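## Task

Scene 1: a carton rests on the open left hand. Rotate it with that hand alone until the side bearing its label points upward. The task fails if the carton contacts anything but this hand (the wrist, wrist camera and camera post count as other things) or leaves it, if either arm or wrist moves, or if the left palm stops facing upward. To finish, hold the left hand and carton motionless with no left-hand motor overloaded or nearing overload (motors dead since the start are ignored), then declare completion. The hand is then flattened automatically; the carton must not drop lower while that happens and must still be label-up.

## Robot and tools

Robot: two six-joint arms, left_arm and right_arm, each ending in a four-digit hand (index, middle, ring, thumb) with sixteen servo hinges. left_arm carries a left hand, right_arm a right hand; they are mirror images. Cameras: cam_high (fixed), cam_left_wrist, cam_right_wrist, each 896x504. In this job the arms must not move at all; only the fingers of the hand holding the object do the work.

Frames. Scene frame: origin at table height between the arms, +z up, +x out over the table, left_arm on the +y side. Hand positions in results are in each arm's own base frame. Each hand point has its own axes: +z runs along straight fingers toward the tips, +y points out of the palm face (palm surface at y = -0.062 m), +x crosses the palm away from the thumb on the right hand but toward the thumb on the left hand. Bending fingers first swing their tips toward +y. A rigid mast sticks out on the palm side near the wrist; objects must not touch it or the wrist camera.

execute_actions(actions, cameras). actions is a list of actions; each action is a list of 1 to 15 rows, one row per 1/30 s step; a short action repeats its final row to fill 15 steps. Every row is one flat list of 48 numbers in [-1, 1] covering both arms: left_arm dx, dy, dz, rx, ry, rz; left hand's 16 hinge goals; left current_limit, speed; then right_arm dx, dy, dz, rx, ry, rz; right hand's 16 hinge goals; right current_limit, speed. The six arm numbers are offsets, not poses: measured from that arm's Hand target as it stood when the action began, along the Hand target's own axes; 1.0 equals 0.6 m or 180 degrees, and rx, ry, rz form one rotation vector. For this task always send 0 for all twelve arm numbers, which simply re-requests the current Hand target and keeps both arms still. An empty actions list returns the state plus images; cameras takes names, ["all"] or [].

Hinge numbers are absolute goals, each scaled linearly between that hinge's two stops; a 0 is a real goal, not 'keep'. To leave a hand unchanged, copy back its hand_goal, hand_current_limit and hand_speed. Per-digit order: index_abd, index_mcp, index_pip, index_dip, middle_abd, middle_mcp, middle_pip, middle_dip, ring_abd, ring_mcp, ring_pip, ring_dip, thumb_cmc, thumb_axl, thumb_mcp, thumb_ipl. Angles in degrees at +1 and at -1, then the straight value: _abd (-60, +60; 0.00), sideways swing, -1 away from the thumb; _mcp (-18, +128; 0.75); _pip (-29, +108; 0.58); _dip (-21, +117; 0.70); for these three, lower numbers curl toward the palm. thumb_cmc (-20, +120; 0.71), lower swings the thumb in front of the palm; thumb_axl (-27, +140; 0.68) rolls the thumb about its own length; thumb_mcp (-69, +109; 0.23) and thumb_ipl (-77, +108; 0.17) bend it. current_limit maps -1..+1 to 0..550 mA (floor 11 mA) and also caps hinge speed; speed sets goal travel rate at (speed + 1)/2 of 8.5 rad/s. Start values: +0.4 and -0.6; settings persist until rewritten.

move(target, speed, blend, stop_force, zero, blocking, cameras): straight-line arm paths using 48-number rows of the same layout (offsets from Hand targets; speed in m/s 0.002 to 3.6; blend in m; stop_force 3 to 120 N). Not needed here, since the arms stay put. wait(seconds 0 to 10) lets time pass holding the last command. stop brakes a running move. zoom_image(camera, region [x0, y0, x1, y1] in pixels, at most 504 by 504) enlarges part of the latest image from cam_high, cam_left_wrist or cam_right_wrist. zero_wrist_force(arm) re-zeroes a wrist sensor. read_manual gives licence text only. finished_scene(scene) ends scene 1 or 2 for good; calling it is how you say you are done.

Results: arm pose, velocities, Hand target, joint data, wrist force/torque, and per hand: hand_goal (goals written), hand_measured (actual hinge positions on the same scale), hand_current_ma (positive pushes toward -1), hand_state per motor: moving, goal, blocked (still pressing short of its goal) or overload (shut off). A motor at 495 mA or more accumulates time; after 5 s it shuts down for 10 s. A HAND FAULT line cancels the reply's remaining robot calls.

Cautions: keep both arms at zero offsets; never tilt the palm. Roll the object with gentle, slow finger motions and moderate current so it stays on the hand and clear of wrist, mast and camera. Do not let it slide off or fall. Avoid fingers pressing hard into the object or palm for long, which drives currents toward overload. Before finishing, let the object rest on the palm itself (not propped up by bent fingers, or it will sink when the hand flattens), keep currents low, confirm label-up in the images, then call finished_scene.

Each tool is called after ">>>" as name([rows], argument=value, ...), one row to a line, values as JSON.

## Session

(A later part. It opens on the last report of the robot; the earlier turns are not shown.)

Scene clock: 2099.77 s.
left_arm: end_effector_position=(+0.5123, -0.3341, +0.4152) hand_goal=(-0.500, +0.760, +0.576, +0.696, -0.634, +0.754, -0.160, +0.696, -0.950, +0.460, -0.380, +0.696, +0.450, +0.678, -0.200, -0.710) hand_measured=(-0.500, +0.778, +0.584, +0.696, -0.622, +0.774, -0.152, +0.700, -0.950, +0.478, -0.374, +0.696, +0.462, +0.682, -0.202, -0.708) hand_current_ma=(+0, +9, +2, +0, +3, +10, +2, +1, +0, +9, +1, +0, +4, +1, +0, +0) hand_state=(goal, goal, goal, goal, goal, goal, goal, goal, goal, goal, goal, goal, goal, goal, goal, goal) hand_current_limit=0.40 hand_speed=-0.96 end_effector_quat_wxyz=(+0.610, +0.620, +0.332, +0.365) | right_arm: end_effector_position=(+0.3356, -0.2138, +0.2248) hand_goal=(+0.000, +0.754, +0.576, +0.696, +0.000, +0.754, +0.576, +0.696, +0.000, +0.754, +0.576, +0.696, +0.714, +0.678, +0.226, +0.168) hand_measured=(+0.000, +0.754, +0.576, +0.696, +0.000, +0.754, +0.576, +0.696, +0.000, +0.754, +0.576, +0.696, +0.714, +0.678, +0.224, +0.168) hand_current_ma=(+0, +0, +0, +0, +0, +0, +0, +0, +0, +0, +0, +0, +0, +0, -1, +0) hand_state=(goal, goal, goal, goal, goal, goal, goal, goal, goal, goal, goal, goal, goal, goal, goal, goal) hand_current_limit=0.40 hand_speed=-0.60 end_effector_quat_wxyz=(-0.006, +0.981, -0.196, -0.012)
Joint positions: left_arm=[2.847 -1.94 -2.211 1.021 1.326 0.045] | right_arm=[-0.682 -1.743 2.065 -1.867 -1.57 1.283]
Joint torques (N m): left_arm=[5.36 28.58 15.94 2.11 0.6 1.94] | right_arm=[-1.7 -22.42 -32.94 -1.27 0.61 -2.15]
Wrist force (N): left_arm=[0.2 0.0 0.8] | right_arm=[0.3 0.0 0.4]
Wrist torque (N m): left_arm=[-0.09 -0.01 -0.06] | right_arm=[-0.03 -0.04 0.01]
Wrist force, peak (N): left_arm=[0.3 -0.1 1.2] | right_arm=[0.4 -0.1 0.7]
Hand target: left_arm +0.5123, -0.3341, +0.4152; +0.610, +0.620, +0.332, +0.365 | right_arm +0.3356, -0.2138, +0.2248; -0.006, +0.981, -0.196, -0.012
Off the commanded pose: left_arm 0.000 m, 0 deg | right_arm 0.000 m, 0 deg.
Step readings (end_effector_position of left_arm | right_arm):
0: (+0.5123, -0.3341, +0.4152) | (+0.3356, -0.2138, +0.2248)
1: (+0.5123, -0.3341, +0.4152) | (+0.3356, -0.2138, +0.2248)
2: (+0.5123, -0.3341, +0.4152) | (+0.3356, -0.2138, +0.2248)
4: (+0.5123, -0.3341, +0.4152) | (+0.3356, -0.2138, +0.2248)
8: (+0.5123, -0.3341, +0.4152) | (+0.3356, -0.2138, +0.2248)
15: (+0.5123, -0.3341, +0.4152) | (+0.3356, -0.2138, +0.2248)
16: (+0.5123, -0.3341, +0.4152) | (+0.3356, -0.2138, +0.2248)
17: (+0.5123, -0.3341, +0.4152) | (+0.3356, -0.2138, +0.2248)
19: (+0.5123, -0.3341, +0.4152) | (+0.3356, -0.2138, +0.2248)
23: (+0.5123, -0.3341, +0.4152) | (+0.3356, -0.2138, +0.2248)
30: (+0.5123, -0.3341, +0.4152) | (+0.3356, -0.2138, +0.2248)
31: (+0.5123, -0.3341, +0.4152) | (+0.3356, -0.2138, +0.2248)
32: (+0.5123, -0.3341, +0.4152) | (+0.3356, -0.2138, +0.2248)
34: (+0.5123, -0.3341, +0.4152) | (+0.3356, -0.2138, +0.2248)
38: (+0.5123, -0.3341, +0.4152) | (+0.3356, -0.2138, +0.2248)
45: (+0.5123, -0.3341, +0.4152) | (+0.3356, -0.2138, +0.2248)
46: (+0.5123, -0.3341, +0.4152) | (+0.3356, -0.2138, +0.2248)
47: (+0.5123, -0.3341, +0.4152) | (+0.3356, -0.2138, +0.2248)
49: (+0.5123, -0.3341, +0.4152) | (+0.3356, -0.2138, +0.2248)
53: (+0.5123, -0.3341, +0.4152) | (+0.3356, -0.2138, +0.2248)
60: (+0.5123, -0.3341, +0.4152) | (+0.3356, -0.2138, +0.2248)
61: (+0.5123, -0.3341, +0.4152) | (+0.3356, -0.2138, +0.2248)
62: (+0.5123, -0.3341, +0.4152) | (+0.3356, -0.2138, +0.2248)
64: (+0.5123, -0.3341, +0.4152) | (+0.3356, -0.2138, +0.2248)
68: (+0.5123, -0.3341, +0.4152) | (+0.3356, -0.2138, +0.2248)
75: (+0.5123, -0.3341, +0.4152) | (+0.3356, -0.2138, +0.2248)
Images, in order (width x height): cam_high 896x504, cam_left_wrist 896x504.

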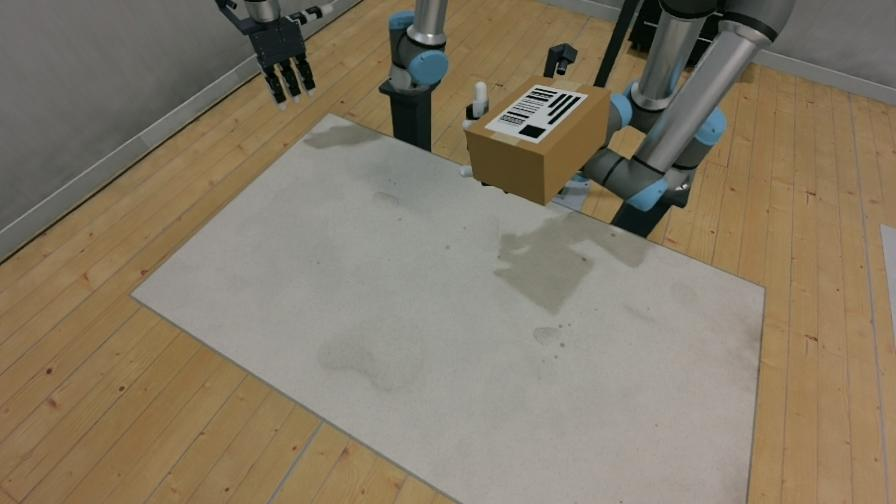

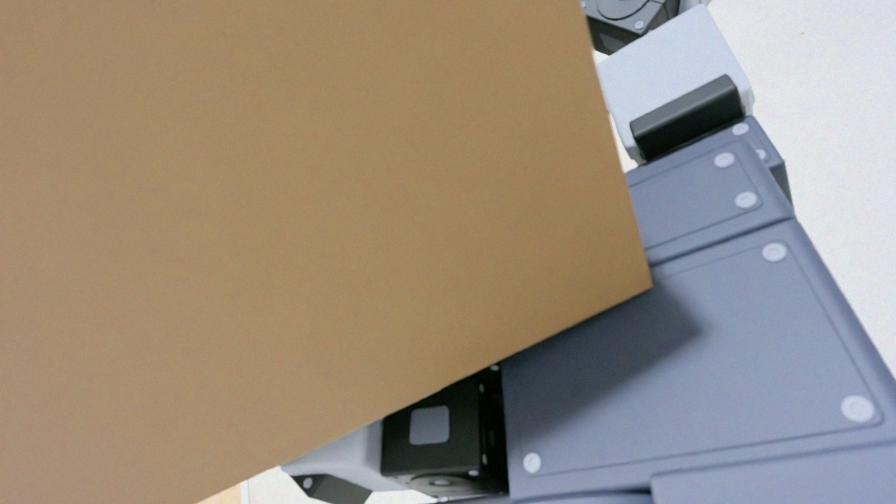

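>>> execute_actions([
  [[0,0,0,0,0,0,-0.5,0.76,0.576,0.696,-0.635,0.754,-0.16,0.696,-0.95,0.46,-0.38,0.696,0.6,0.678,-0.22,-0.72,0.4,-0.97,0,0,0,0,0,0,0,0.754,0.576,0.696,0,0.754,0.576,0.696,0,0.754,0.576,0.696,0.714,0.678,0.226,0.168,0.4,-0.6]],
  [[0,0,0,0,0,0,-0.5,0.76,0.576,0.696,-0.635,0.754,-0.16,0.696,-0.95,0.46,-0.38,0.696,0.6,0.678,-0.22,-0.72,0.4,-0.97,0,0,0,0,0,0,0,0.754,0.576,0.696,0,0.754,0.576,0.696,0,0.754,0.576,0.696,0.714,0.678,0.226,0.168,0.4,-0.6]],
  [[0,0,0,0,0,0,-0.5,0.76,0.576,0.696,-0.635,0.754,-0.16,0.696,-0.95,0.46,-0.38,0.696,0.6,0.678,-0.22,-0.72,0.4,-0.97,0,0,0,0,0,0,0,0.754,0.576,0.696,0,0.754,0.576,0.696,0,0.754,0.576,0.696,0.714,0.678,0.226,0.168,0.4,-0.6]],
  [[0,0,0,0,0,0,-0.5,0.76,0.576,0.696,-0.635,0.754,-0.16,0.696,-0.95,0.46,-0.38,0.696,0.68,0.678,-0.22,-0.72,0.4,-0.97,0,0,0,0,0,0,0,0.754,0.576,0.696,0,0.754,0.576,0.696,0,0.754,0.576,0.696,0.714,0.678,0.226,0.168,0.4,-0.6]],
  [[0,0,0,0,0,0,-0.5,0.76,0.576,0.696,-0.635,0.754,-0.16,0.696,-0.95,0.46,-0.38,0.696,0.68,0.678,-0.22,-0.72,0.4,-0.97,0,0,0,0,0,0,0,0.754,0.576,0.696,0,0.754,0.576,0.696,0,0.754,0.576,0.696,0.714,0.678,0.226,0.168,0.4,-0.6]],
], cameras=["cam_high","cam_left_wrist"])

>>> zoom_image(camera="cam_high", region=[430, 30, 630, 230])

Scene clock: 2163.03 s.
left_arm: end_effector_position=(+0.5123, -0.3341, +0.4152) hand_goal=(-0.500, +0.760, +0.576, +0.696, -0.634, +0.754, -0.160, +0.696, -0.950, +0.460, -0.380, +0.696, +0.680, +0.678, -0.220, -0.720) hand_measured=(-0.500, +0.778, +0.584, +0.696, -0.622, +0.774, -0.152, +0.700, -0.950, +0.478, -0.374, +0.696, +0.696, +0.684, -0.220, -0.718) hand_current_ma=(+0, +9, +2, +0, +3, +10, +2, +1, +0, +9, +1, +0, +6, +1, +0, +0) hand_state=(goal, goal, goal, goal, goal, goal, goal, goal, goal, goal, goal, goal, goal, goal, goal, goal) hand_current_limit=0.40 hand_speed=-0.97 end_effector_quat_wxyz=(+0.610, +0.620, +0.332, +0.365) | right_arm: end_effector_position=(+0.3356, -0.2138, +0.2248) hand_goal=(+0.000, +0.754, +0.576, +0.696, +0.000, +0.754, +0.576, +0.696, +0.000, +0.754, +0.576, +0.696, +0.714, +0.678, +0.226, +0.168) hand_measured=(+0.000, +0.754, +0.576, +0.696, +0.000, +0.754, +0.576, +0.696, +0.000, +0.754, +0.576, +0.696, +0.714, +0.678, +0.224, +0.168) hand_current_ma=(+0, +0, +0, +0, +0, +0, +0, +0, +0, +0, +0, +0, +0, +0, -1, +0) hand_state=(goal, goal, goal, goal, goal, goal, goal, goal, goal, goal, goal, goal, goal, goal, goal, goal) hand_current_limit=0.40 hand_speed=-0.60 end_effector_quat_wxyz=(-0.006, +0.981, -0.196, -0.012)
Joint positions: left_arm=[2.847 -1.94 -2.211 1.021 1.326 0.045] | right_arm=[-0.682 -1.743 2.065 -1.867 -1.57 1.283]
Joint torques (N m): left_arm=[4.63 28.16 19.83 1.58 -0.07 1.09] | right_arm=[-1.35 -21.57 -34.26 -1.17 0.71 -2.14]
Wrist force (N): left_arm=[0.3 0.0 0.7] | right_arm=[0.1 0.1 0.1]
Wrist torque (N m): left_arm=[-0.08 -0.02 -0.07] | right_arm=[0.02 0.00 0.00]
Wrist force, peak (N): left_arm=[0.2 0.1 1.3] | right_arm=[0.1 0.1 0.8]
Hand target: left_arm +0.5123, -0.3341, +0.4152; +0.610, +0.620, +0.332, +0.365 | right_arm +0.3356, -0.2138, +0.2248; -0.006, +0.981, -0.196, -0.012
Off the commanded pose: left_arm 0.000 m, 0 deg | right_arm 0.000 m, 0 deg.
Step readings (end_effector_position of left_arm | right_arm):
0: (+0.5123, -0.3341, +0.4152) | (+0.3356, -0.2138, +0.2248)
1: (+0.5123, -0.3341, +0.4152) | (+0.3356, -0.2138, +0.2248)
2: (+0.5123, -0.3341, +0.4152) | (+0.3356, -0.2138, +0.2248)
4: (+0.5123, -0.3341, +0.4152) | (+0.3356, -0.2138, +0.2248)
8: (+0.5123, -0.3341, +0.4152) | (+0.3356, -0.2138, +0.2248)
15: (+0.5123, -0.3341, +0.4152) | (+0.3356, -0.2138, +0.2248)
16: (+0.5123, -0.3341, +0.4152) | (+0.3356, -0.2138, +0.2248)
17: (+0.5123, -0.3341, +0.4152) | (+0.3356, -0.2138, +0.2248)
19: (+0.5123, -0.3341, +0.4152) | (+0.3356, -0.2138, +0.2248)
23: (+0.5123, -0.3341, +0.4152) | (+0.3356, -0.2138, +0.2248)
30: (+0.5123, -0.3341, +0.4152) | (+0.3356, -0.2138, +0.2248)
31: (+0.5123, -0.3341, +0.4152) | (+0.3356, -0.2138, +0.2248)
32: (+0.5123, -0.3341, +0.4152) | (+0.3356, -0.2138, +0.2248)
34: (+0.5123, -0.3341, +0.4152) | (+0.3356, -0.2138, +0.2248)
38: (+0.5123, -0.3341, +0.4152) | (+0.3356, -0.2138, +0.2248)
45: (+0.5123, -0.3341, +0.4152) | (+0.3356, -0.2138, +0.2248)
46: (+0.5123, -0.3341, +0.4152) | (+0.3356, -0.2138, +0.2248)
47: (+0.5123, -0.3341, +0.4152) | (+0.3356, -0.2138, +0.2248)
49: (+0.5123, -0.3341, +0.4152) | (+0.3356, -0.2138, +0.2248)
53: (+0.5123, -0.3341, +0.4152) | (+0.3356, -0.2138, +0.2248)
60: (+0.5123, -0.3341, +0.4152) | (+0.3356, -0.2138, +0.2248)
61: (+0.5123, -0.3341, +0.4152) | (+0.3356, -0.2138, +0.2248)
62: (+0.5123, -0.3341, +0.4152) | (+0.3356, -0.2138, +0.2248)
64: (+0.5123, -0.3341, +0.4152) | (+0.3356, -0.2138, +0.2248)
68: (+0.5123, -0.3341, +0.4152) | (+0.3356, -0.2138, +0.2248)
75: (+0.5123, -0.3341, +0.4152) | (+0.3356, -0.2138, +0.2248)
Images, in order (width x height): cam_high 896x504, cam_left_wrist 896x504.

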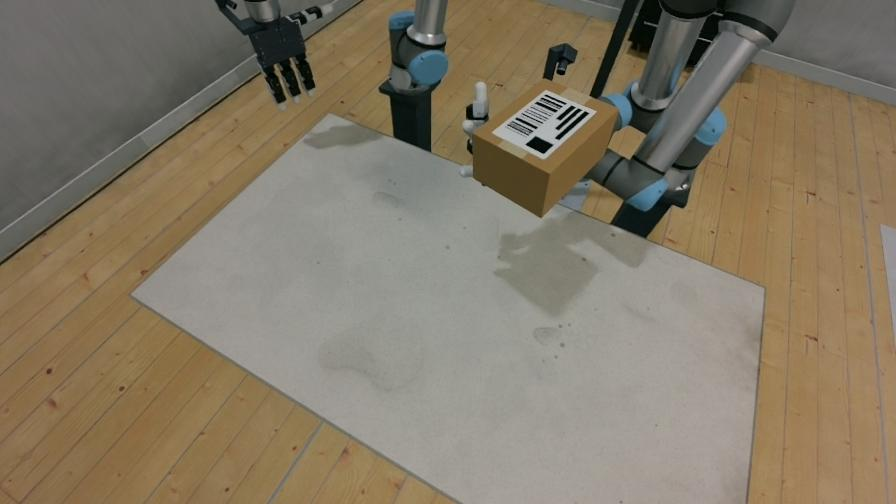

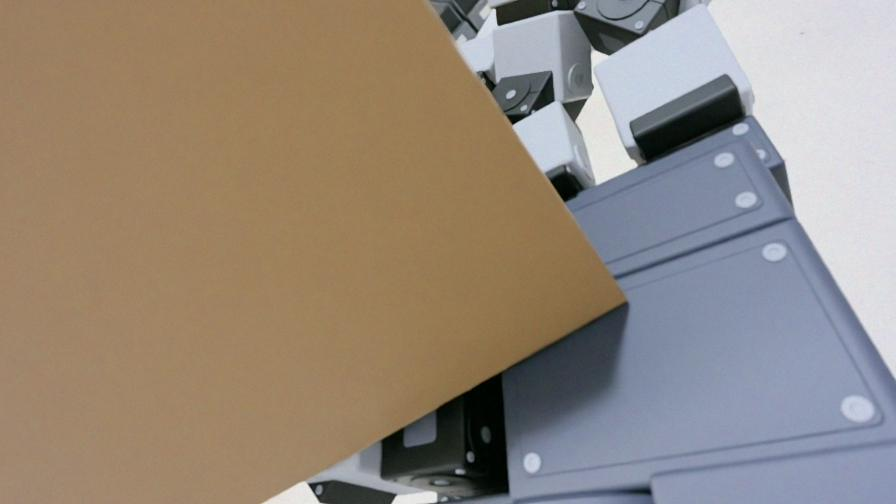

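Scaled by 2.520 from the camera's 896x504 image, which has a finer 1280x720 frame.

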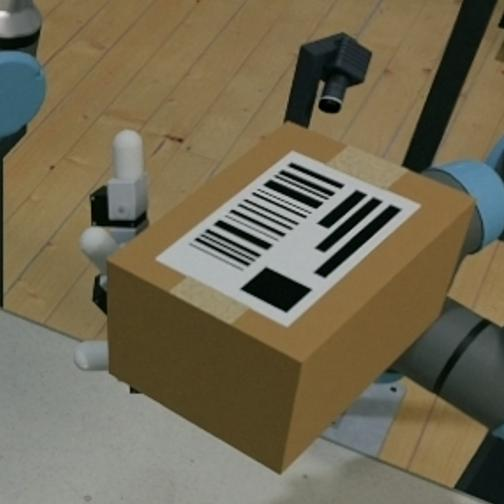

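>>> execute_actions([
  [[0,0,0,0,0,0,-0.5,0.79,0.576,0.696,-0.635,0.754,-0.16,0.696,-0.95,0.46,-0.38,0.696,0.68,0.678,-0.22,-0.72,0.4,-0.95,0,0,0,0,0,0,0,0.754,0.576,0.696,0,0.754,0.576,0.696,0,0.754,0.576,0.696,0.714,0.678,0.226,0.168,0.4,-0.6]],
  [[0,0,0,0,0,0,0.35,0.79,0.576,0.696,-0.635,0.754,-0.16,0.696,-0.95,0.46,-0.38,0.696,0.68,0.678,-0.22,-0.72,0.4,-0.93,0,0,0,0,0,0,0,0.754,0.576,0.696,0,0.754,0.576,0.696,0,0.754,0.576,0.696,0.714,0.678,0.226,0.168,0.4,-0.6]],
  [[0,0,0,0,0,0,0.35,0.79,0.576,0.696,-0.635,0.754,-0.16,0.696,-0.95,0.46,-0.38,0.696,0.68,0.678,-0.22,-0.72,0.4,-0.93,0,0,0,0,0,0,0,0.754,0.576,0.696,0,0.754,0.576,0.696,0,0.754,0.576,0.696,0.714,0.678,0.226,0.168,0.4,-0.6]],
  [[0,0,0,0,0,0,0.35,0.79,0.576,0.696,-0.635,0.754,-0.16,0.696,-0.95,0.46,-0.38,0.696,0.68,0.678,-0.22,-0.72,0.4,-0.93,0,0,0,0,0,0,0,0.754,0.576,0.696,0,0.754,0.576,0.696,0,0.754,0.576,0.696,0.714,0.678,0.226,0.168,0.4,-0.6]],
  [[0,0,0,0,0,0,0.35,0.79,0.576,0.696,-0.635,0.754,-0.16,0.696,-0.95,0.46,-0.38,0.696,0.68,0.678,-0.22,-0.72,0.4,-0.93,0,0,0,0,0,0,0,0.754,0.576,0.696,0,0.754,0.576,0.696,0,0.754,0.576,0.696,0.714,0.678,0.226,0.168,0.4,-0.6]],
  [[0,0,0,0,0,0,0.35,0.79,0.576,0.696,-0.635,0.754,-0.16,0.696,-0.95,0.46,-0.38,0.696,0.68,0.678,-0.22,-0.72,0.4,-0.93,0,0,0,0,0,0,0,0.754,0.576,0.696,0,0.754,0.576,0.696,0,0.754,0.576,0.696,0.714,0.678,0.226,0.168,0.4,-0.6]],
], cameras=["cam_high","cam_left_wrist"])

>>> zoom_image(camera="cam_high", region=[430, 30, 630, 230])

Scene clock: 2214.30 s.
left_arm: end_effector_position=(+0.5123, -0.3341, +0.4152) hand_goal=(+0.350, +0.790, +0.576, +0.696, -0.634, +0.754, -0.160, +0.696, -0.950, +0.460, -0.380, +0.696, +0.680, +0.678, -0.220, -0.720) hand_measured=(+0.336, +0.808, +0.584, +0.696, -0.622, +0.774, -0.152, +0.700, -0.950, +0.478, -0.374, +0.696, +0.696, +0.684, -0.220, -0.718) hand_current_ma=(-4, +9, +2, +0, +3, +10, +2, +1, +0, +9, +1, +0, +7, +2, +0, +0) hand_state=(goal, goal, goal, goal, goal, goal, goal, goal, goal, goal, goal, goal, goal, goal, goal, goal) hand_current_limit=0.40 hand_speed=-0.93 end_effector_quat_wxyz=(+0.610, +0.620, +0.332, +0.365) | right_arm: end_effector_position=(+0.3356, -0.2138, +0.2248) hand_goal=(+0.000, +0.754, +0.576, +0.696, +0.000, +0.754, +0.576, +0.696, +0.000, +0.754, +0.576, +0.696, +0.714, +0.678, +0.226, +0.168) hand_measured=(+0.000, +0.754, +0.576, +0.696, +0.000, +0.754, +0.576, +0.696, +0.000, +0.754, +0.576, +0.696, +0.714, +0.678, +0.224, +0.168) hand_current_ma=(+0, +0, +0, +0, +0, +0, +0, +0, +0, +0, +0, +0, +0, +0, -1, +0) hand_state=(goal, goal, goal, goal, goal, goal, goal, goal, goal, goal, goal, goal, goal, goal, goal, goal) hand_current_limit=0.40 hand_speed=-0.60 end_effector_quat_wxyz=(-0.006, +0.981, -0.196, -0.012)
Joint positions: left_arm=[2.847 -1.94 -2.211 1.021 1.326 0.045] | right_arm=[-0.682 -1.743 2.065 -1.867 -1.57 1.283]
Joint torques (N m): left_arm=[5.43 26.93 22.71 1.29 -1.02 0.45] | right_arm=[-2.04 -22.25 -33.5 -1.22 0.9 -2.11]
Wrist force (N): left_arm=[0.2 0.1 0.8] | right_arm=[0.2 0.0 0.2]
Wrist torque (N m): left_arm=[-0.09 0.00 -0.13] | right_arm=[-0.03 -0.04 0.01]
Wrist force, peak (N): left_arm=[0.2 0.0 1.4] | right_arm=[0.3 0.4 0.6]
Hand target: left_arm +0.5123, -0.3341, +0.4152; +0.610, +0.620, +0.332, +0.365 | right_arm +0.3356, -0.2138, +0.2248; -0.006, +0.981, -0.196, -0.012
Off the commanded pose: left_arm 0.000 m, 0 deg | right_arm 0.000 m, 0 deg.
Step readings (end_effector_position of left_arm | right_arm):
0: (+0.5123, -0.3341, +0.4152) | (+0.3356, -0.2138, +0.2248)
1: (+0.5123, -0.3341, +0.4152) | (+0.3356, -0.2138, +0.2248)
2: (+0.5123, -0.3341, +0.4152) | (+0.3356, -0.2138, +0.2248)
4: (+0.5123, -0.3341, +0.4152) | (+0.3356, -0.2138, +0.2248)
8: (+0.5123, -0.3341, +0.4152) | (+0.3356, -0.2138, +0.2248)
15: (+0.5123, -0.3341, +0.4152) | (+0.3356, -0.2138, +0.2248)
16: (+0.5123, -0.3341, +0.4152) | (+0.3356, -0.2138, +0.2248)
17: (+0.5123, -0.3341, +0.4152) | (+0.3356, -0.2138, +0.2248)
19: (+0.5123, -0.3341, +0.4152) | (+0.3356, -0.2138, +0.2248)
23: (+0.5123, -0.3341, +0.4152) | (+0.3356, -0.2138, +0.2248)
30: (+0.5123, -0.3341, +0.4152) | (+0.3356, -0.2138, +0.2248)
31: (+0.5123, -0.3341, +0.4152) | (+0.3356, -0.2138, +0.2248)
32: (+0.5123, -0.3341, +0.4152) | (+0.3356, -0.2138, +0.2248)
34: (+0.5123, -0.3341, +0.4152) | (+0.3356, -0.2138, +0.2248)
38: (+0.5123, -0.3341, +0.4152) | (+0.3356, -0.2138, +0.2248)
45: (+0.5123, -0.3341, +0.4152) | (+0.3356, -0.2138, +0.2248)
46: (+0.5123, -0.3341, +0.4152) | (+0.3356, -0.2138, +0.2248)
47: (+0.5123, -0.3341, +0.4152) | (+0.3356, -0.2138, +0.2248)
49: (+0.5123, -0.3341, +0.4152) | (+0.3356, -0.2138, +0.2248)
53: (+0.5123, -0.3341, +0.4152) | (+0.3356, -0.2138, +0.2248)
60: (+0.5123, -0.3341, +0.4152) | (+0.3356, -0.2138, +0.2248)
61: (+0.5123, -0.3341, +0.4152) | (+0.3356, -0.2138, +0.2248)
62: (+0.5123, -0.3341, +0.4152) | (+0.3356, -0.2138, +0.2248)
64: (+0.5123, -0.3341, +0.4152) | (+0.3356, -0.2138, +0.2248)
68: (+0.5123, -0.3341, +0.4152) | (+0.3356, -0.2138, +0.2248)
75: (+0.5123, -0.3341, +0.4152) | (+0.3356, -0.2138, +0.2248)
76: (+0.5123, -0.3341, +0.4152) | (+0.3356, -0.2138, +0.2248)
77: (+0.5123, -0.3341, +0.4152) | (+0.3356, -0.2138, +0.2248)
79: (+0.5123, -0.3341, +0.4152) | (+0.3356, -0.2138, +0.2248)
83: (+0.5123, -0.3341, +0.4152) | (+0.3356, -0.2138, +0.2248)
90: (+0.5123, -0.3341, +0.4152) | (+0.3356, -0.2138, +0.2248)
Images, in order (width x height): cam_high 896x504, cam_left_wrist 896x504.

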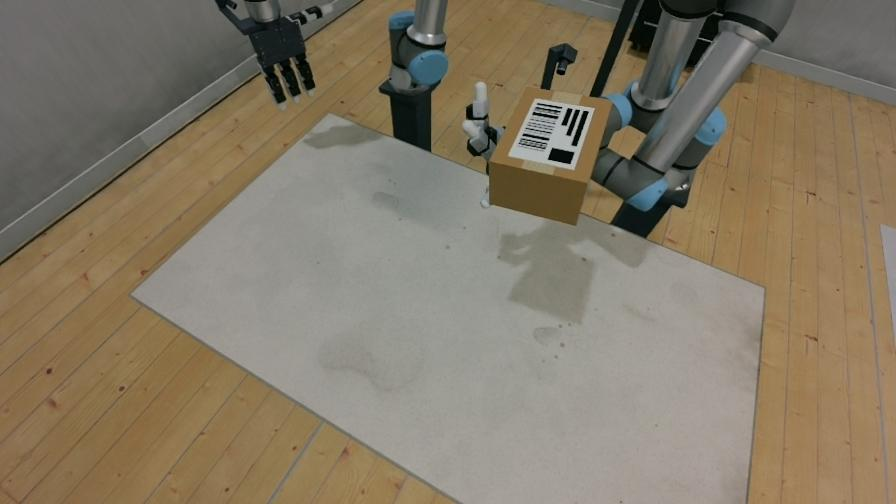

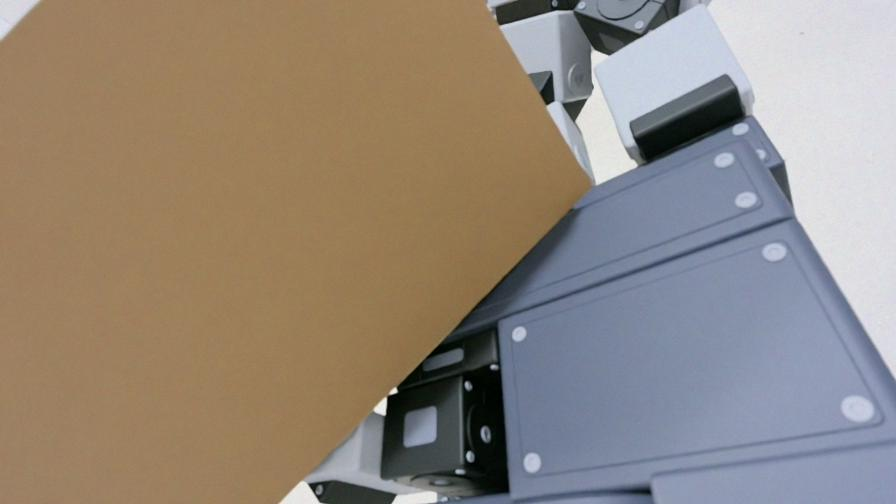

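Scaled by 2.520 from the camera's 896x504 image, which has a finer 1280x720 frame.

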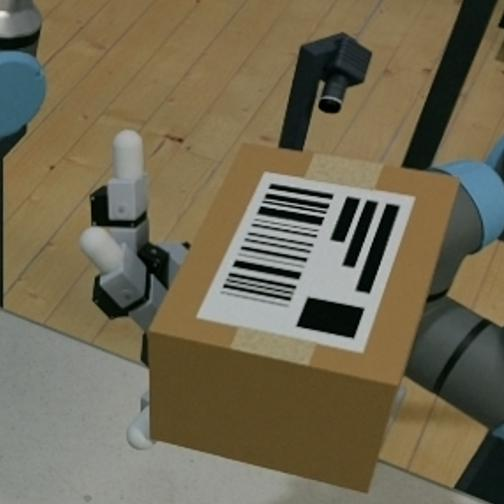

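>>> execute_actions([
  [[0,0,0,0,0,0,0.35,0.7,0.576,0.696,-0.635,0.754,-0.16,0.696,-0.95,0.46,-0.38,0.696,0.68,0.678,-0.22,-0.72,0.4,-0.95,0,0,0,0,0,0,0,0.754,0.576,0.696,0,0.754,0.576,0.696,0,0.754,0.576,0.696,0.714,0.678,0.226,0.168,0.4,-0.6]],
  [[0,0,0,0,0,0,0.35,0.7,0.576,0.696,-0.635,0.754,-0.16,0.696,-0.95,0.46,-0.38,0.696,0.68,0.678,-0.22,-0.72,0.4,-0.95,0,0,0,0,0,0,0,0.754,0.576,0.696,0,0.754,0.576,0.696,0,0.754,0.576,0.696,0.714,0.678,0.226,0.168,0.4,-0.6]],
  [[0,0,0,0,0,0,0.15,0.7,0.576,0.696,-0.635,0.754,-0.16,0.696,-0.95,0.46,-0.38,0.696,0.68,0.678,-0.22,-0.72,0.4,-0.95,0,0,0,0,0,0,0,0.754,0.576,0.696,0,0.754,0.576,0.696,0,0.754,0.576,0.696,0.714,0.678,0.226,0.168,0.4,-0.6]],
  [[0,0,0,0,0,0,0.15,0.7,0.576,0.696,-0.635,0.754,-0.16,0.696,-0.95,0.46,-0.38,0.696,0.68,0.678,-0.22,-0.72,0.4,-0.95,0,0,0,0,0,0,0,0.754,0.576,0.696,0,0.754,0.576,0.696,0,0.754,0.576,0.696,0.714,0.678,0.226,0.168,0.4,-0.6]],
  [[0,0,0,0,0,0,0.15,0.7,0.576,0.696,-0.635,0.754,-0.16,0.696,-0.95,0.46,-0.38,0.696,0.68,0.678,-0.22,-0.72,0.4,-0.95,0,0,0,0,0,0,0,0.754,0.576,0.696,0,0.754,0.576,0.696,0,0.754,0.576,0.696,0.714,0.678,0.226,0.168,0.4,-0.6]],
], cameras=["cam_high","cam_left_wrist"])

>>> zoom_image(camera="cam_high", region=[430, 30, 630, 230])

Scene clock: 2257.53 s.
left_arm: end_effector_position=(+0.5123, -0.3341, +0.4152) hand_goal=(+0.150, +0.700, +0.576, +0.696, -0.634, +0.754, -0.160, +0.696, -0.950, +0.460, -0.380, +0.696, +0.680, +0.678, -0.220, -0.720) hand_measured=(+0.158, +0.738, +0.584, +0.696, -0.622, +0.774, -0.152, +0.700, -0.950, +0.478, -0.374, +0.696, +0.696, +0.684, -0.220, -0.718) hand_current_ma=(+1, +33, +2, +0, +3, +10, +2, +1, +0, +9, +1, +0, +7, +2, +0, +0) hand_state=(goal, blocked, goal, goal, goal, goal, goal, goal, goal, goal, goal, goal, goal, goal, goal, goal) hand_current_limit=0.40 hand_speed=-0.95 end_effector_quat_wxyz=(+0.610, +0.620, +0.332, +0.365) | right_arm: end_effector_position=(+0.3356, -0.2138, +0.2248) hand_goal=(+0.000, +0.754, +0.576, +0.696, +0.000, +0.754, +0.576, +0.696, +0.000, +0.754, +0.576, +0.696, +0.714, +0.678, +0.226, +0.168) hand_measured=(+0.000, +0.754, +0.576, +0.696, +0.000, +0.754, +0.576, +0.696, +0.000, +0.754, +0.576, +0.696, +0.714, +0.678, +0.224, +0.168) hand_current_ma=(+0, +0, +0, +0, +0, +0, +0, +0, +0, +0, +0, +0, +0, +0, -1, +0) hand_state=(goal, goal, goal, goal, goal, goal, goal, goal, goal, goal, goal, goal, goal, goal, goal, goal) hand_current_limit=0.40 hand_speed=-0.60 end_effector_quat_wxyz=(-0.006, +0.981, -0.196, -0.012)
Joint positions: left_arm=[2.847 -1.94 -2.211 1.021 1.326 0.045] | right_arm=[-0.682 -1.743 2.065 -1.867 -1.57 1.283]
Joint torques (N m): left_arm=[4.34 25.07 22.53 0.98 -0.99 0.11] | right_arm=[-2.08 -22.08 -33.37 -1.33 0.85 -2.06]
Wrist force (N): left_arm=[-0.1 0.1 1.0] | right_arm=[0.3 0.2 0.1]
Wrist torque (N m): left_arm=[-0.12 0.03 -0.14] | right_arm=[0.01 -0.04 0.02]
Wrist force, peak (N): left_arm=[0.4 0.1 1.2] | right_arm=[0.3 -0.2 0.7]
Hand target: left_arm +0.5123, -0.3341, +0.4152; +0.610, +0.620, +0.332, +0.365 | right_arm +0.3356, -0.2138, +0.2248; -0.006, +0.981, -0.196, -0.012
Off the commanded pose: left_arm 0.000 m, 0 deg | right_arm 0.000 m, 0 deg.
Step readings (end_effector_position of left_arm | right_arm):
0: (+0.5123, -0.3341, +0.4152) | (+0.3356, -0.2138, +0.2248)
1: (+0.5123, -0.3341, +0.4152) | (+0.3356, -0.2138, +0.2248)
2: (+0.5123, -0.3341, +0.4152) | (+0.3356, -0.2138, +0.2248)
4: (+0.5123, -0.3341, +0.4152) | (+0.3356, -0.2138, +0.2248)
8: (+0.5123, -0.3341, +0.4152) | (+0.3356, -0.2138, +0.2248)
15: (+0.5123, -0.3341, +0.4152) | (+0.3356, -0.2138, +0.2248)
16: (+0.5123, -0.3341, +0.4152) | (+0.3356, -0.2138, +0.2248)
17: (+0.5123, -0.3341, +0.4152) | (+0.3356, -0.2138, +0.2248)
19: (+0.5123, -0.3341, +0.4152) | (+0.3356, -0.2138, +0.2248)
23: (+0.5123, -0.3341, +0.4152) | (+0.3356, -0.2138, +0.2248)
30: (+0.5123, -0.3341, +0.4152) | (+0.3356, -0.2138, +0.2248)
31: (+0.5123, -0.3341, +0.4152) | (+0.3356, -0.2138, +0.2248)
32: (+0.5123, -0.3341, +0.4152) | (+0.3356, -0.2138, +0.2248)
34: (+0.5123, -0.3341, +0.4152) | (+0.3356, -0.2138, +0.2248)
38: (+0.5123, -0.3341, +0.4152) | (+0.3356, -0.2138, +0.2248)
45: (+0.5123, -0.3341, +0.4152) | (+0.3356, -0.2138, +0.2248)
46: (+0.5123, -0.3341, +0.4152) | (+0.3356, -0.2138, +0.2248)
47: (+0.5123, -0.3341, +0.4152) | (+0.3356, -0.2138, +0.2248)
49: (+0.5123, -0.3341, +0.4152) | (+0.3356, -0.2138, +0.2248)
53: (+0.5123, -0.3341, +0.4152) | (+0.3356, -0.2138, +0.2248)
60: (+0.5123, -0.3341, +0.4152) | (+0.3356, -0.2138, +0.2248)
61: (+0.5123, -0.3341, +0.4152) | (+0.3356, -0.2138, +0.2248)
62: (+0.5123, -0.3341, +0.4152) | (+0.3356, -0.2138, +0.2248)
64: (+0.5123, -0.3341, +0.4152) | (+0.3356, -0.2138, +0.2248)
68: (+0.5123, -0.3341, +0.4152) | (+0.3356, -0.2138, +0.2248)
75: (+0.5123, -0.3341, +0.4152) | (+0.3356, -0.2138, +0.2248)
Images, in order (width x height): cam_high 896x504, cam_left_wrist 896x504.

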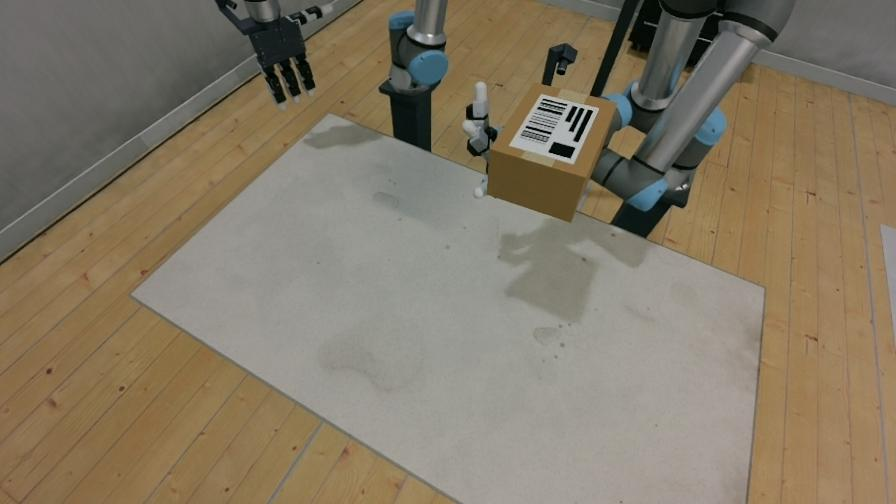

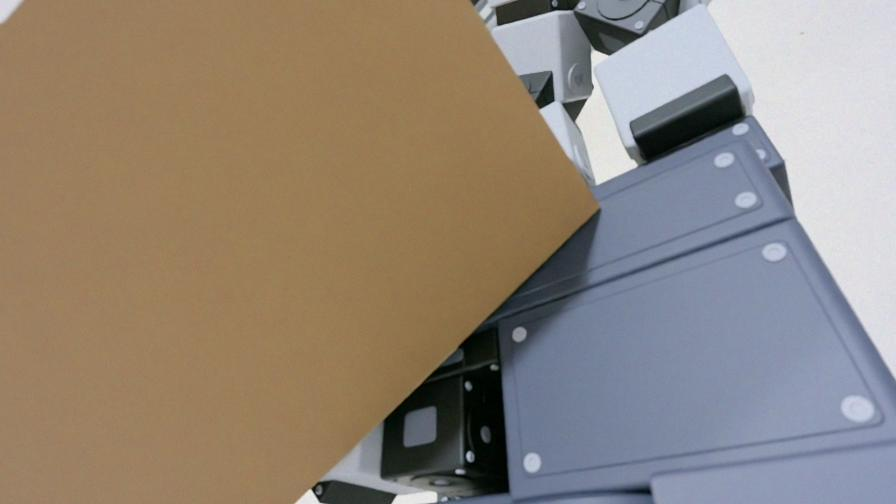

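Scaled by 2.520 from the camera's 896x504 image, which has a finer 1280x720 frame.

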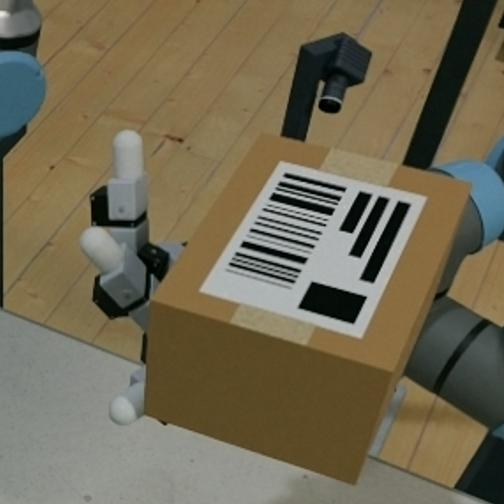

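>>> execute_actions([
  [[0,0,0,0,0,0,0.15,0.7,0.576,0.696,-0.635,0.8,0.576,0.696,-0.95,0.8,0.576,0.696,0.68,0.678,-0.22,-0.72,0.4,-0.88,0,0,0,0,0,0,0,0.754,0.576,0.696,0,0.754,0.576,0.696,0,0.754,0.576,0.696,0.714,0.678,0.226,0.168,0.4,-0.6]],
  [[0,0,0,0,0,0,0.15,0.7,0.576,0.696,-0.635,0.8,0.576,0.696,-0.95,0.8,0.576,0.696,0.68,0.678,-0.22,-0.72,0.4,-0.88,0,0,0,0,0,0,0,0.754,0.576,0.696,0,0.754,0.576,0.696,0,0.754,0.576,0.696,0.714,0.678,0.226,0.168,0.4,-0.6]],
  [[0,0,0,0,0,0,0.15,0.7,0.576,0.696,-0.635,0.8,0.576,0.696,-0.95,0.8,0.576,0.696,0.68,0.678,-0.22,-0.72,0.4,-0.88,0,0,0,0,0,0,0,0.754,0.576,0.696,0,0.754,0.576,0.696,0,0.754,0.576,0.696,0.714,0.678,0.226,0.168,0.4,-0.6]],
  [[0,0,0,0,0,0,0.15,0.7,0.576,0.696,-0.635,0.8,0.576,0.696,-0.95,0.8,0.576,0.696,0.68,0.678,-0.22,-0.72,0.4,-0.88,0,0,0,0,0,0,0,0.754,0.576,0.696,0,0.754,0.576,0.696,0,0.754,0.576,0.696,0.714,0.678,0.226,0.168,0.4,-0.6]],
  [[0,0,0,0,0,0,0.15,0.7,0.576,0.696,0.0,0.8,0.576,0.696,-0.3,0.8,0.576,0.696,0.68,0.678,-0.22,-0.72,0.4,-0.88,0,0,0,0,0,0,0,0.754,0.576,0.696,0,0.754,0.576,0.696,0,0.754,0.576,0.696,0.714,0.678,0.226,0.168,0.4,-0.6]],
  [[0,0,0,0,0,0,0.15,0.7,0.576,0.696,0.0,0.8,0.576,0.696,-0.3,0.8,0.576,0.696,0.68,0.678,-0.22,-0.72,0.4,-0.88,0,0,0,0,0,0,0,0.754,0.576,0.696,0,0.754,0.576,0.696,0,0.754,0.576,0.696,0.714,0.678,0.226,0.168,0.4,-0.6]],
  [[0,0,0,0,0,0,0.15,0.7,0.576,0.696,0.0,0.8,0.576,0.696,-0.3,0.8,0.576,0.696,0.68,0.678,-0.22,-0.72,0.4,-0.88,0,0,0,0,0,0,0,0.754,0.576,0.696,0,0.754,0.576,0.696,0,0.754,0.576,0.696,0.714,0.678,0.226,0.168,0.4,-0.6]],
], cameras=["cam_high","cam_left_wrist"])

>>> zoom_image(camera="cam_high", region=[430, 30, 630, 230])

Scene clock: 2349.17 s.
left_arm: end_effector_position=(+0.5123, -0.3341, +0.4152) hand_goal=(+0.150, +0.700, +0.576, +0.696, +0.000, +0.800, +0.576, +0.696, -0.300, +0.800, +0.576, +0.696, +0.680, +0.678, -0.220, -0.720) hand_measured=(+0.158, +0.738, +0.584, +0.696, -0.004, +0.808, +0.576, +0.700, -0.304, +0.808, +0.576, +0.696, +0.696, +0.684, -0.220, -0.718) hand_current_ma=(+1, +33, +2, +0, +0, +2, +0, +0, +0, +2, +0, +0, +7, +2, +0, +0) hand_state=(goal, blocked, goal, goal, goal, goal, goal, goal, goal, goal, goal, goal, goal, goal, goal, goal) hand_current_limit=0.40 hand_speed=-0.88 end_effector_quat_wxyz=(+0.610, +0.620, +0.332, +0.365) | right_arm: end_effector_position=(+0.3356, -0.2138, +0.2248) hand_goal=(+0.000, +0.754, +0.576, +0.696, +0.000, +0.754, +0.576, +0.696, +0.000, +0.754, +0.576, +0.696, +0.714, +0.678, +0.226, +0.168) hand_measured=(+0.000, +0.754, +0.576, +0.696, +0.000, +0.754, +0.576, +0.696, +0.000, +0.754, +0.576, +0.696, +0.714, +0.678, +0.224, +0.168) hand_current_ma=(+0, +0, +0, +0, +0, +0, +0, +0, +0, +0, +0, +0, +0, +0, -1, +0) hand_state=(goal, goal, goal, goal, goal, goal, goal, goal, goal, goal, goal, goal, goal, goal, goal, goal) hand_current_limit=0.40 hand_speed=-0.60 end_effector_quat_wxyz=(-0.006, +0.981, -0.196, -0.012)
Joint positions: left_arm=[2.847 -1.94 -2.211 1.021 1.326 0.045] | right_arm=[-0.682 -1.743 2.065 -1.867 -1.57 1.283]
Joint torques (N m): left_arm=[2.52 26.05 20.66 0.33 -1.31 -0.76] | right_arm=[-1.42 -22.1 -34.75 -1.22 1.13 -1.99]
Wrist force (N): left_arm=[0.2 -0.1 0.7] | right_arm=[0.2 -0.1 0.4]
Wrist torque (N m): left_arm=[-0.07 -0.01 -0.14] | right_arm=[-0.03 -0.03 0.01]
Wrist force, peak (N): left_arm=[0.1 0.1 1.3] | right_arm=[0.4 0.3 0.7]
Hand target: left_arm +0.5123, -0.3341, +0.4152; +0.610, +0.620, +0.332, +0.365 | right_arm +0.3356, -0.2138, +0.2248; -0.006, +0.981, -0.196, -0.012
Off the commanded pose: left_arm 0.000 m, 0 deg | right_arm 0.000 m, 0 deg.
Step readings (end_effector_position of left_arm | right_arm):
0: (+0.5123, -0.3341, +0.4152) | (+0.3356, -0.2138, +0.2248)
1: (+0.5123, -0.3341, +0.4152) | (+0.3356, -0.2138, +0.2248)
2: (+0.5123, -0.3341, +0.4152) | (+0.3356, -0.2138, +0.2248)
4: (+0.5123, -0.3341, +0.4152) | (+0.3356, -0.2138, +0.2248)
8: (+0.5123, -0.3341, +0.4152) | (+0.3356, -0.2138, +0.2248)
15: (+0.5123, -0.3341, +0.4152) | (+0.3356, -0.2138, +0.2248)
16: (+0.5123, -0.3341, +0.4152) | (+0.3356, -0.2138, +0.2248)
17: (+0.5123, -0.3341, +0.4152) | (+0.3356, -0.2138, +0.2248)
19: (+0.5123, -0.3341, +0.4152) | (+0.3356, -0.2138, +0.2248)
23: (+0.5123, -0.3341, +0.4152) | (+0.3356, -0.2138, +0.2248)
30: (+0.5123, -0.3341, +0.4152) | (+0.3356, -0.2138, +0.2248)
31: (+0.5123, -0.3341, +0.4152) | (+0.3356, -0.2138, +0.2248)
32: (+0.5123, -0.3341, +0.4152) | (+0.3356, -0.2138, +0.2248)
34: (+0.5123, -0.3341, +0.4152) | (+0.3356, -0.2138, +0.2248)
38: (+0.5123, -0.3341, +0.4152) | (+0.3356, -0.2138, +0.2248)
45: (+0.5123, -0.3341, +0.4152) | (+0.3356, -0.2138, +0.2248)
46: (+0.5123, -0.3341, +0.4152) | (+0.3356, -0.2138, +0.2248)
47: (+0.5123, -0.3341, +0.4152) | (+0.3356, -0.2138, +0.2248)
49: (+0.5123, -0.3341, +0.4152) | (+0.3356, -0.2138, +0.2248)
53: (+0.5123, -0.3341, +0.4152) | (+0.3356, -0.2138, +0.2248)
60: (+0.5123, -0.3341, +0.4152) | (+0.3356, -0.2138, +0.2248)
61: (+0.5123, -0.3341, +0.4152) | (+0.3356, -0.2138, +0.2248)
62: (+0.5123, -0.3341, +0.4152) | (+0.3356, -0.2138, +0.2248)
64: (+0.5123, -0.3341, +0.4152) | (+0.3356, -0.2138, +0.2248)
68: (+0.5123, -0.3341, +0.4152) | (+0.3356, -0.2138, +0.2248)
75: (+0.5123, -0.3341, +0.4152) | (+0.3356, -0.2138, +0.2248)
76: (+0.5123, -0.3341, +0.4152) | (+0.3356, -0.2138, +0.2248)
77: (+0.5123, -0.3341, +0.4152) | (+0.3356, -0.2138, +0.2248)
79: (+0.5123, -0.3341, +0.4152) | (+0.3356, -0.2138, +0.2248)
83: (+0.5123, -0.3341, +0.4152) | (+0.3356, -0.2138, +0.2248)
90: (+0.5123, -0.3341, +0.4152) | (+0.3356, -0.2138, +0.2248)
91: (+0.5123, -0.3341, +0.4152) | (+0.3356, -0.2138, +0.2248)
92: (+0.5123, -0.3341, +0.4152) | (+0.3356, -0.2138, +0.2248)
94: (+0.5123, -0.3341, +0.4152) | (+0.3356, -0.2138, +0.2248)
98: (+0.5123, -0.3341, +0.4152) | (+0.3356, -0.2138, +0.2248)
105: (+0.5123, -0.3341, +0.4152) | (+0.3356, -0.2138, +0.2248)
Images, in order (width x height): cam_high 896x504, cam_left_wrist 896x504.

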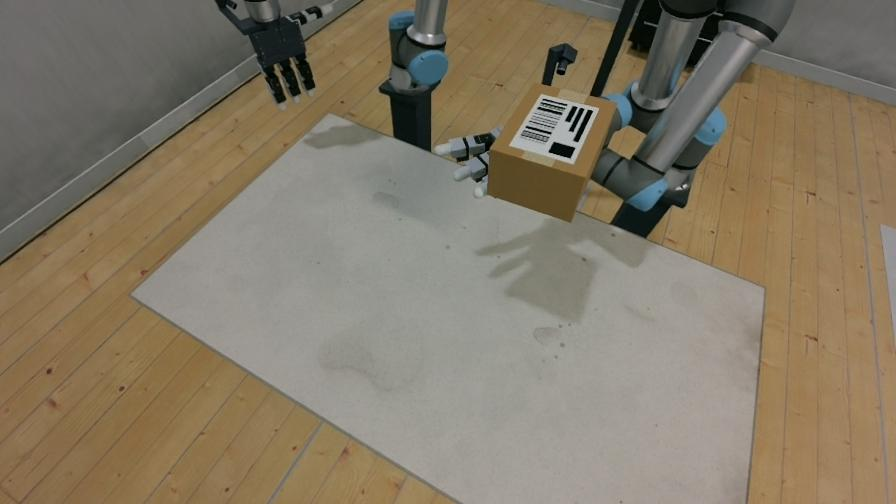

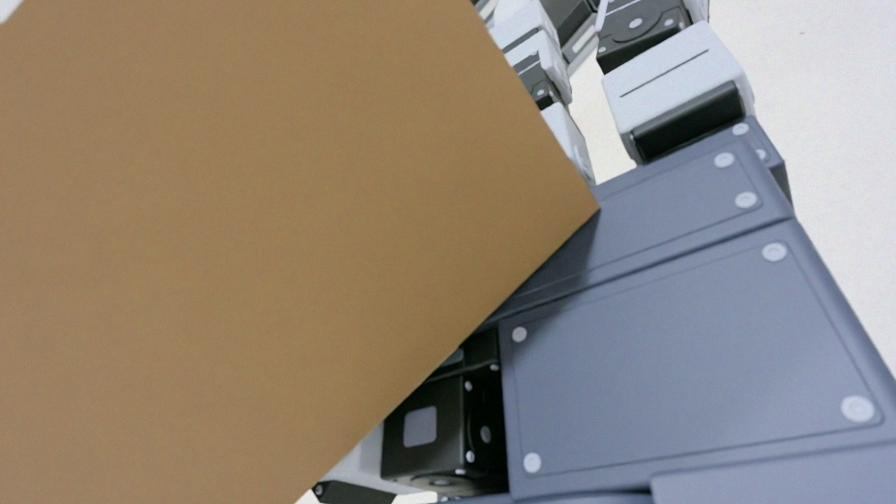

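Scaled by 2.520 from the camera's 896x504 image, which has a finer 1280x720 frame.

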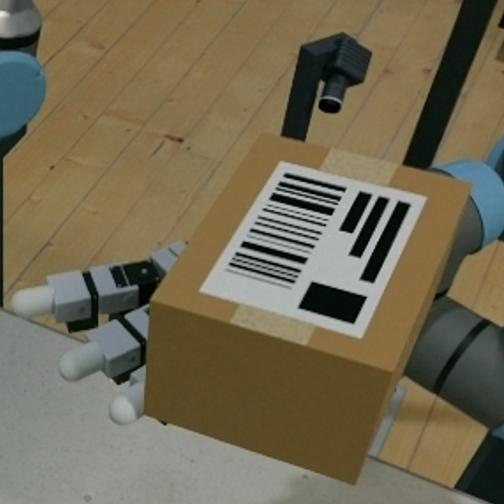

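>>> execute_actions([
  [[0,0,0,0,0,0,-0.05,0.7,0.576,0.696,-0.1,0.8,0.576,0.696,-0.4,0.8,0.576,0.696,0.68,0.678,-0.34,-0.8,0.4,-0.97,0,0,0,0,0,0,0,0.754,0.576,0.696,0,0.754,0.576,0.696,0,0.754,0.576,0.696,0.714,0.678,0.226,0.168,0.4,-0.6]],
  [[0,0,0,0,0,0,-0.05,0.7,0.576,0.696,-0.1,0.8,0.576,0.696,-0.4,0.8,0.576,0.696,0.68,0.678,-0.34,-0.8,0.4,-0.97,0,0,0,0,0,0,0,0.754,0.576,0.696,0,0.754,0.576,0.696,0,0.754,0.576,0.696,0.714,0.678,0.226,0.168,0.4,-0.6]],
  [[0,0,0,0,0,0,-0.05,0.7,0.576,0.696,-0.1,0.8,0.576,0.696,-0.4,0.8,0.576,0.696,0.68,0.678,-0.34,-0.8,0.4,-0.97,0,0,0,0,0,0,0,0.754,0.576,0.696,0,0.754,0.576,0.696,0,0.754,0.576,0.696,0.714,0.678,0.226,0.168,0.4,-0.6]],
  [[0,0,0,0,0,0,-0.05,0.7,0.576,0.696,-0.1,0.8,0.576,0.696,-0.4,0.8,0.576,0.696,0.68,0.678,-0.34,-0.8,0.4,-0.97,0,0,0,0,0,0,0,0.754,0.576,0.696,0,0.754,0.576,0.696,0,0.754,0.576,0.696,0.714,0.678,0.226,0.168,0.4,-0.6]],
], cameras=["cam_high","cam_left_wrist"])

>>> zoom_image(camera="cam_high", region=[430, 30, 630, 230])

Scene clock: 2366.43 s.
left_arm: end_effector_position=(+0.5123, -0.3341, +0.4152) hand_goal=(-0.050, +0.700, +0.576, +0.696, -0.100, +0.800, +0.576, +0.696, -0.400, +0.800, +0.576, +0.696, +0.680, +0.678, -0.340, -0.800) hand_measured=(-0.044, +0.738, +0.584, +0.696, -0.096, +0.808, +0.576, +0.700, -0.396, +0.808, +0.576, +0.696, +0.696, +0.684, -0.248, -0.742) hand_current_ma=(+1, +33, +2, +0, +0, +2, +0, +0, +0, +2, +0, +0, +7, +2, +243, +112) hand_state=(goal, blocked, goal, goal, goal, goal, goal, goal, goal, goal, goal, goal, goal, goal, blocked, blocked) hand_current_limit=0.40 hand_speed=-0.97 end_effector_quat_wxyz=(+0.610, +0.620, +0.332, +0.365) | right_arm: end_effector_position=(+0.3356, -0.2138, +0.2248) hand_goal=(+0.000, +0.754, +0.576, +0.696, +0.000, +0.754, +0.576, +0.696, +0.000, +0.754, +0.576, +0.696, +0.714, +0.678, +0.226, +0.168) hand_measured=(+0.000, +0.754, +0.576, +0.696, +0.000, +0.754, +0.576, +0.696, +0.000, +0.754, +0.576, +0.696, +0.714, +0.678, +0.224, +0.168) hand_current_ma=(+0, +0, +0, +0, +0, +0, +0, +0, +0, +0, +0, +0, +0, +0, -1, +0) hand_state=(goal, goal, goal, goal, goal, goal, goal, goal, goal, goal, goal, goal, goal, goal, goal, goal) hand_current_limit=0.40 hand_speed=-0.60 end_effector_quat_wxyz=(-0.006, +0.981, -0.196, -0.012)
Joint positions: left_arm=[2.847 -1.94 -2.211 1.021 1.326 0.045] | right_arm=[-0.682 -1.743 2.065 -1.867 -1.57 1.283]
Joint torques (N m): left_arm=[1.98 26.01 20.86 0.34 -1.15 -0.86] | right_arm=[-1.72 -22.39 -33.72 -1.27 1 -2.15]
Wrist force (N): left_arm=[0.4 -0.1 0.9] | right_arm=[0.3 0.2 0.1]
Wrist torque (N m): left_arm=[-0.10 -0.03 -0.10] | right_arm=[0.02 -0.03 0.01]
Wrist force, peak (N): left_arm=[0.3 0.2 1.3] | right_arm=[0.2 0.5 0.5]
Hand target: left_arm +0.5123, -0.3341, +0.4152; +0.610, +0.620, +0.332, +0.365 | right_arm +0.3356, -0.2138, +0.2248; -0.006, +0.981, -0.196, -0.012
Off the commanded pose: left_arm 0.000 m, 0 deg | right_arm 0.000 m, 0 deg.
Step readings (end_effector_position of left_arm | right_arm):
0: (+0.5123, -0.3341, +0.4152) | (+0.3356, -0.2138, +0.2248)
1: (+0.5123, -0.3341, +0.4152) | (+0.3356, -0.2138, +0.2248)
2: (+0.5123, -0.3341, +0.4152) | (+0.3356, -0.2138, +0.2248)
4: (+0.5123, -0.3341, +0.4152) | (+0.3356, -0.2138, +0.2248)
8: (+0.5123, -0.3341, +0.4152) | (+0.3356, -0.2138, +0.2248)
15: (+0.5123, -0.3341, +0.4152) | (+0.3356, -0.2138, +0.2248)
16: (+0.5123, -0.3341, +0.4152) | (+0.3356, -0.2138, +0.2248)
17: (+0.5123, -0.3341, +0.4152) | (+0.3356, -0.2138, +0.2248)
19: (+0.5123, -0.3341, +0.4152) | (+0.3356, -0.2138, +0.2248)
23: (+0.5123, -0.3341, +0.4152) | (+0.3356, -0.2138, +0.2248)
30: (+0.5123, -0.3341, +0.4152) | (+0.3356, -0.2138, +0.2248)
31: (+0.5123, -0.3341, +0.4152) | (+0.3356, -0.2138, +0.2248)
32: (+0.5123, -0.3341, +0.4152) | (+0.3356, -0.2138, +0.2248)
34: (+0.5123, -0.3341, +0.4152) | (+0.3356, -0.2138, +0.2248)
38: (+0.5123, -0.3341, +0.4152) | (+0.3356, -0.2138, +0.2248)
45: (+0.5123, -0.3341, +0.4152) | (+0.3356, -0.2138, +0.2248)
46: (+0.5123, -0.3341, +0.4152) | (+0.3356, -0.2138, +0.2248)
47: (+0.5123, -0.3341, +0.4152) | (+0.3356, -0.2138, +0.2248)
49: (+0.5123, -0.3341, +0.4152) | (+0.3356, -0.2138, +0.2248)
53: (+0.5123, -0.3341, +0.4152) | (+0.3356, -0.2138, +0.2248)
60: (+0.5123, -0.3341, +0.4152) | (+0.3356, -0.2138, +0.2248)
Images, in order (width x height): cam_high 896x504, cam_left_wrist 896x504.

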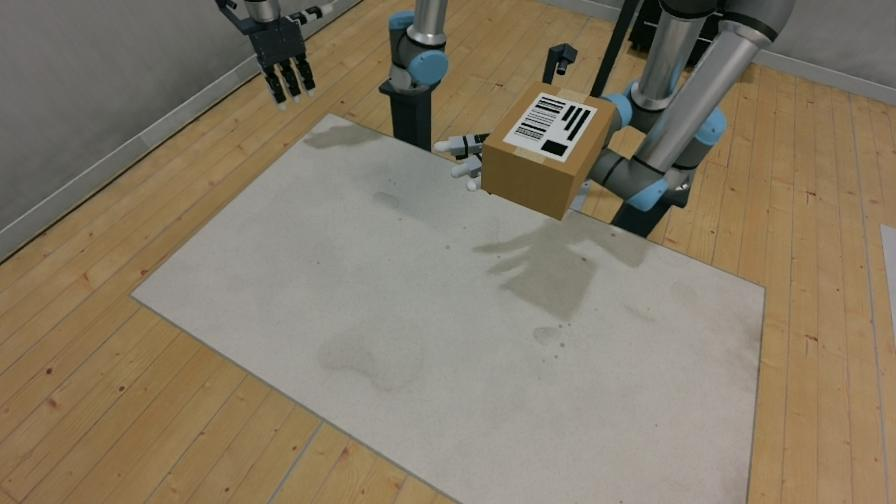

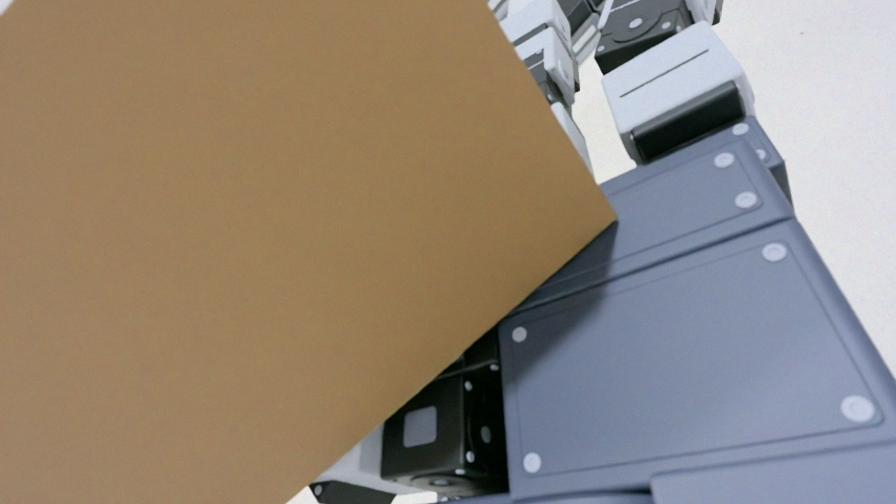

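Scaled by 2.520 from the camera's 896x504 image, which has a finer 1280x720 frame.

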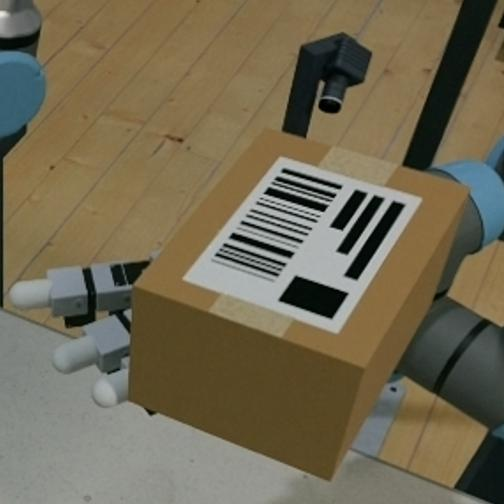

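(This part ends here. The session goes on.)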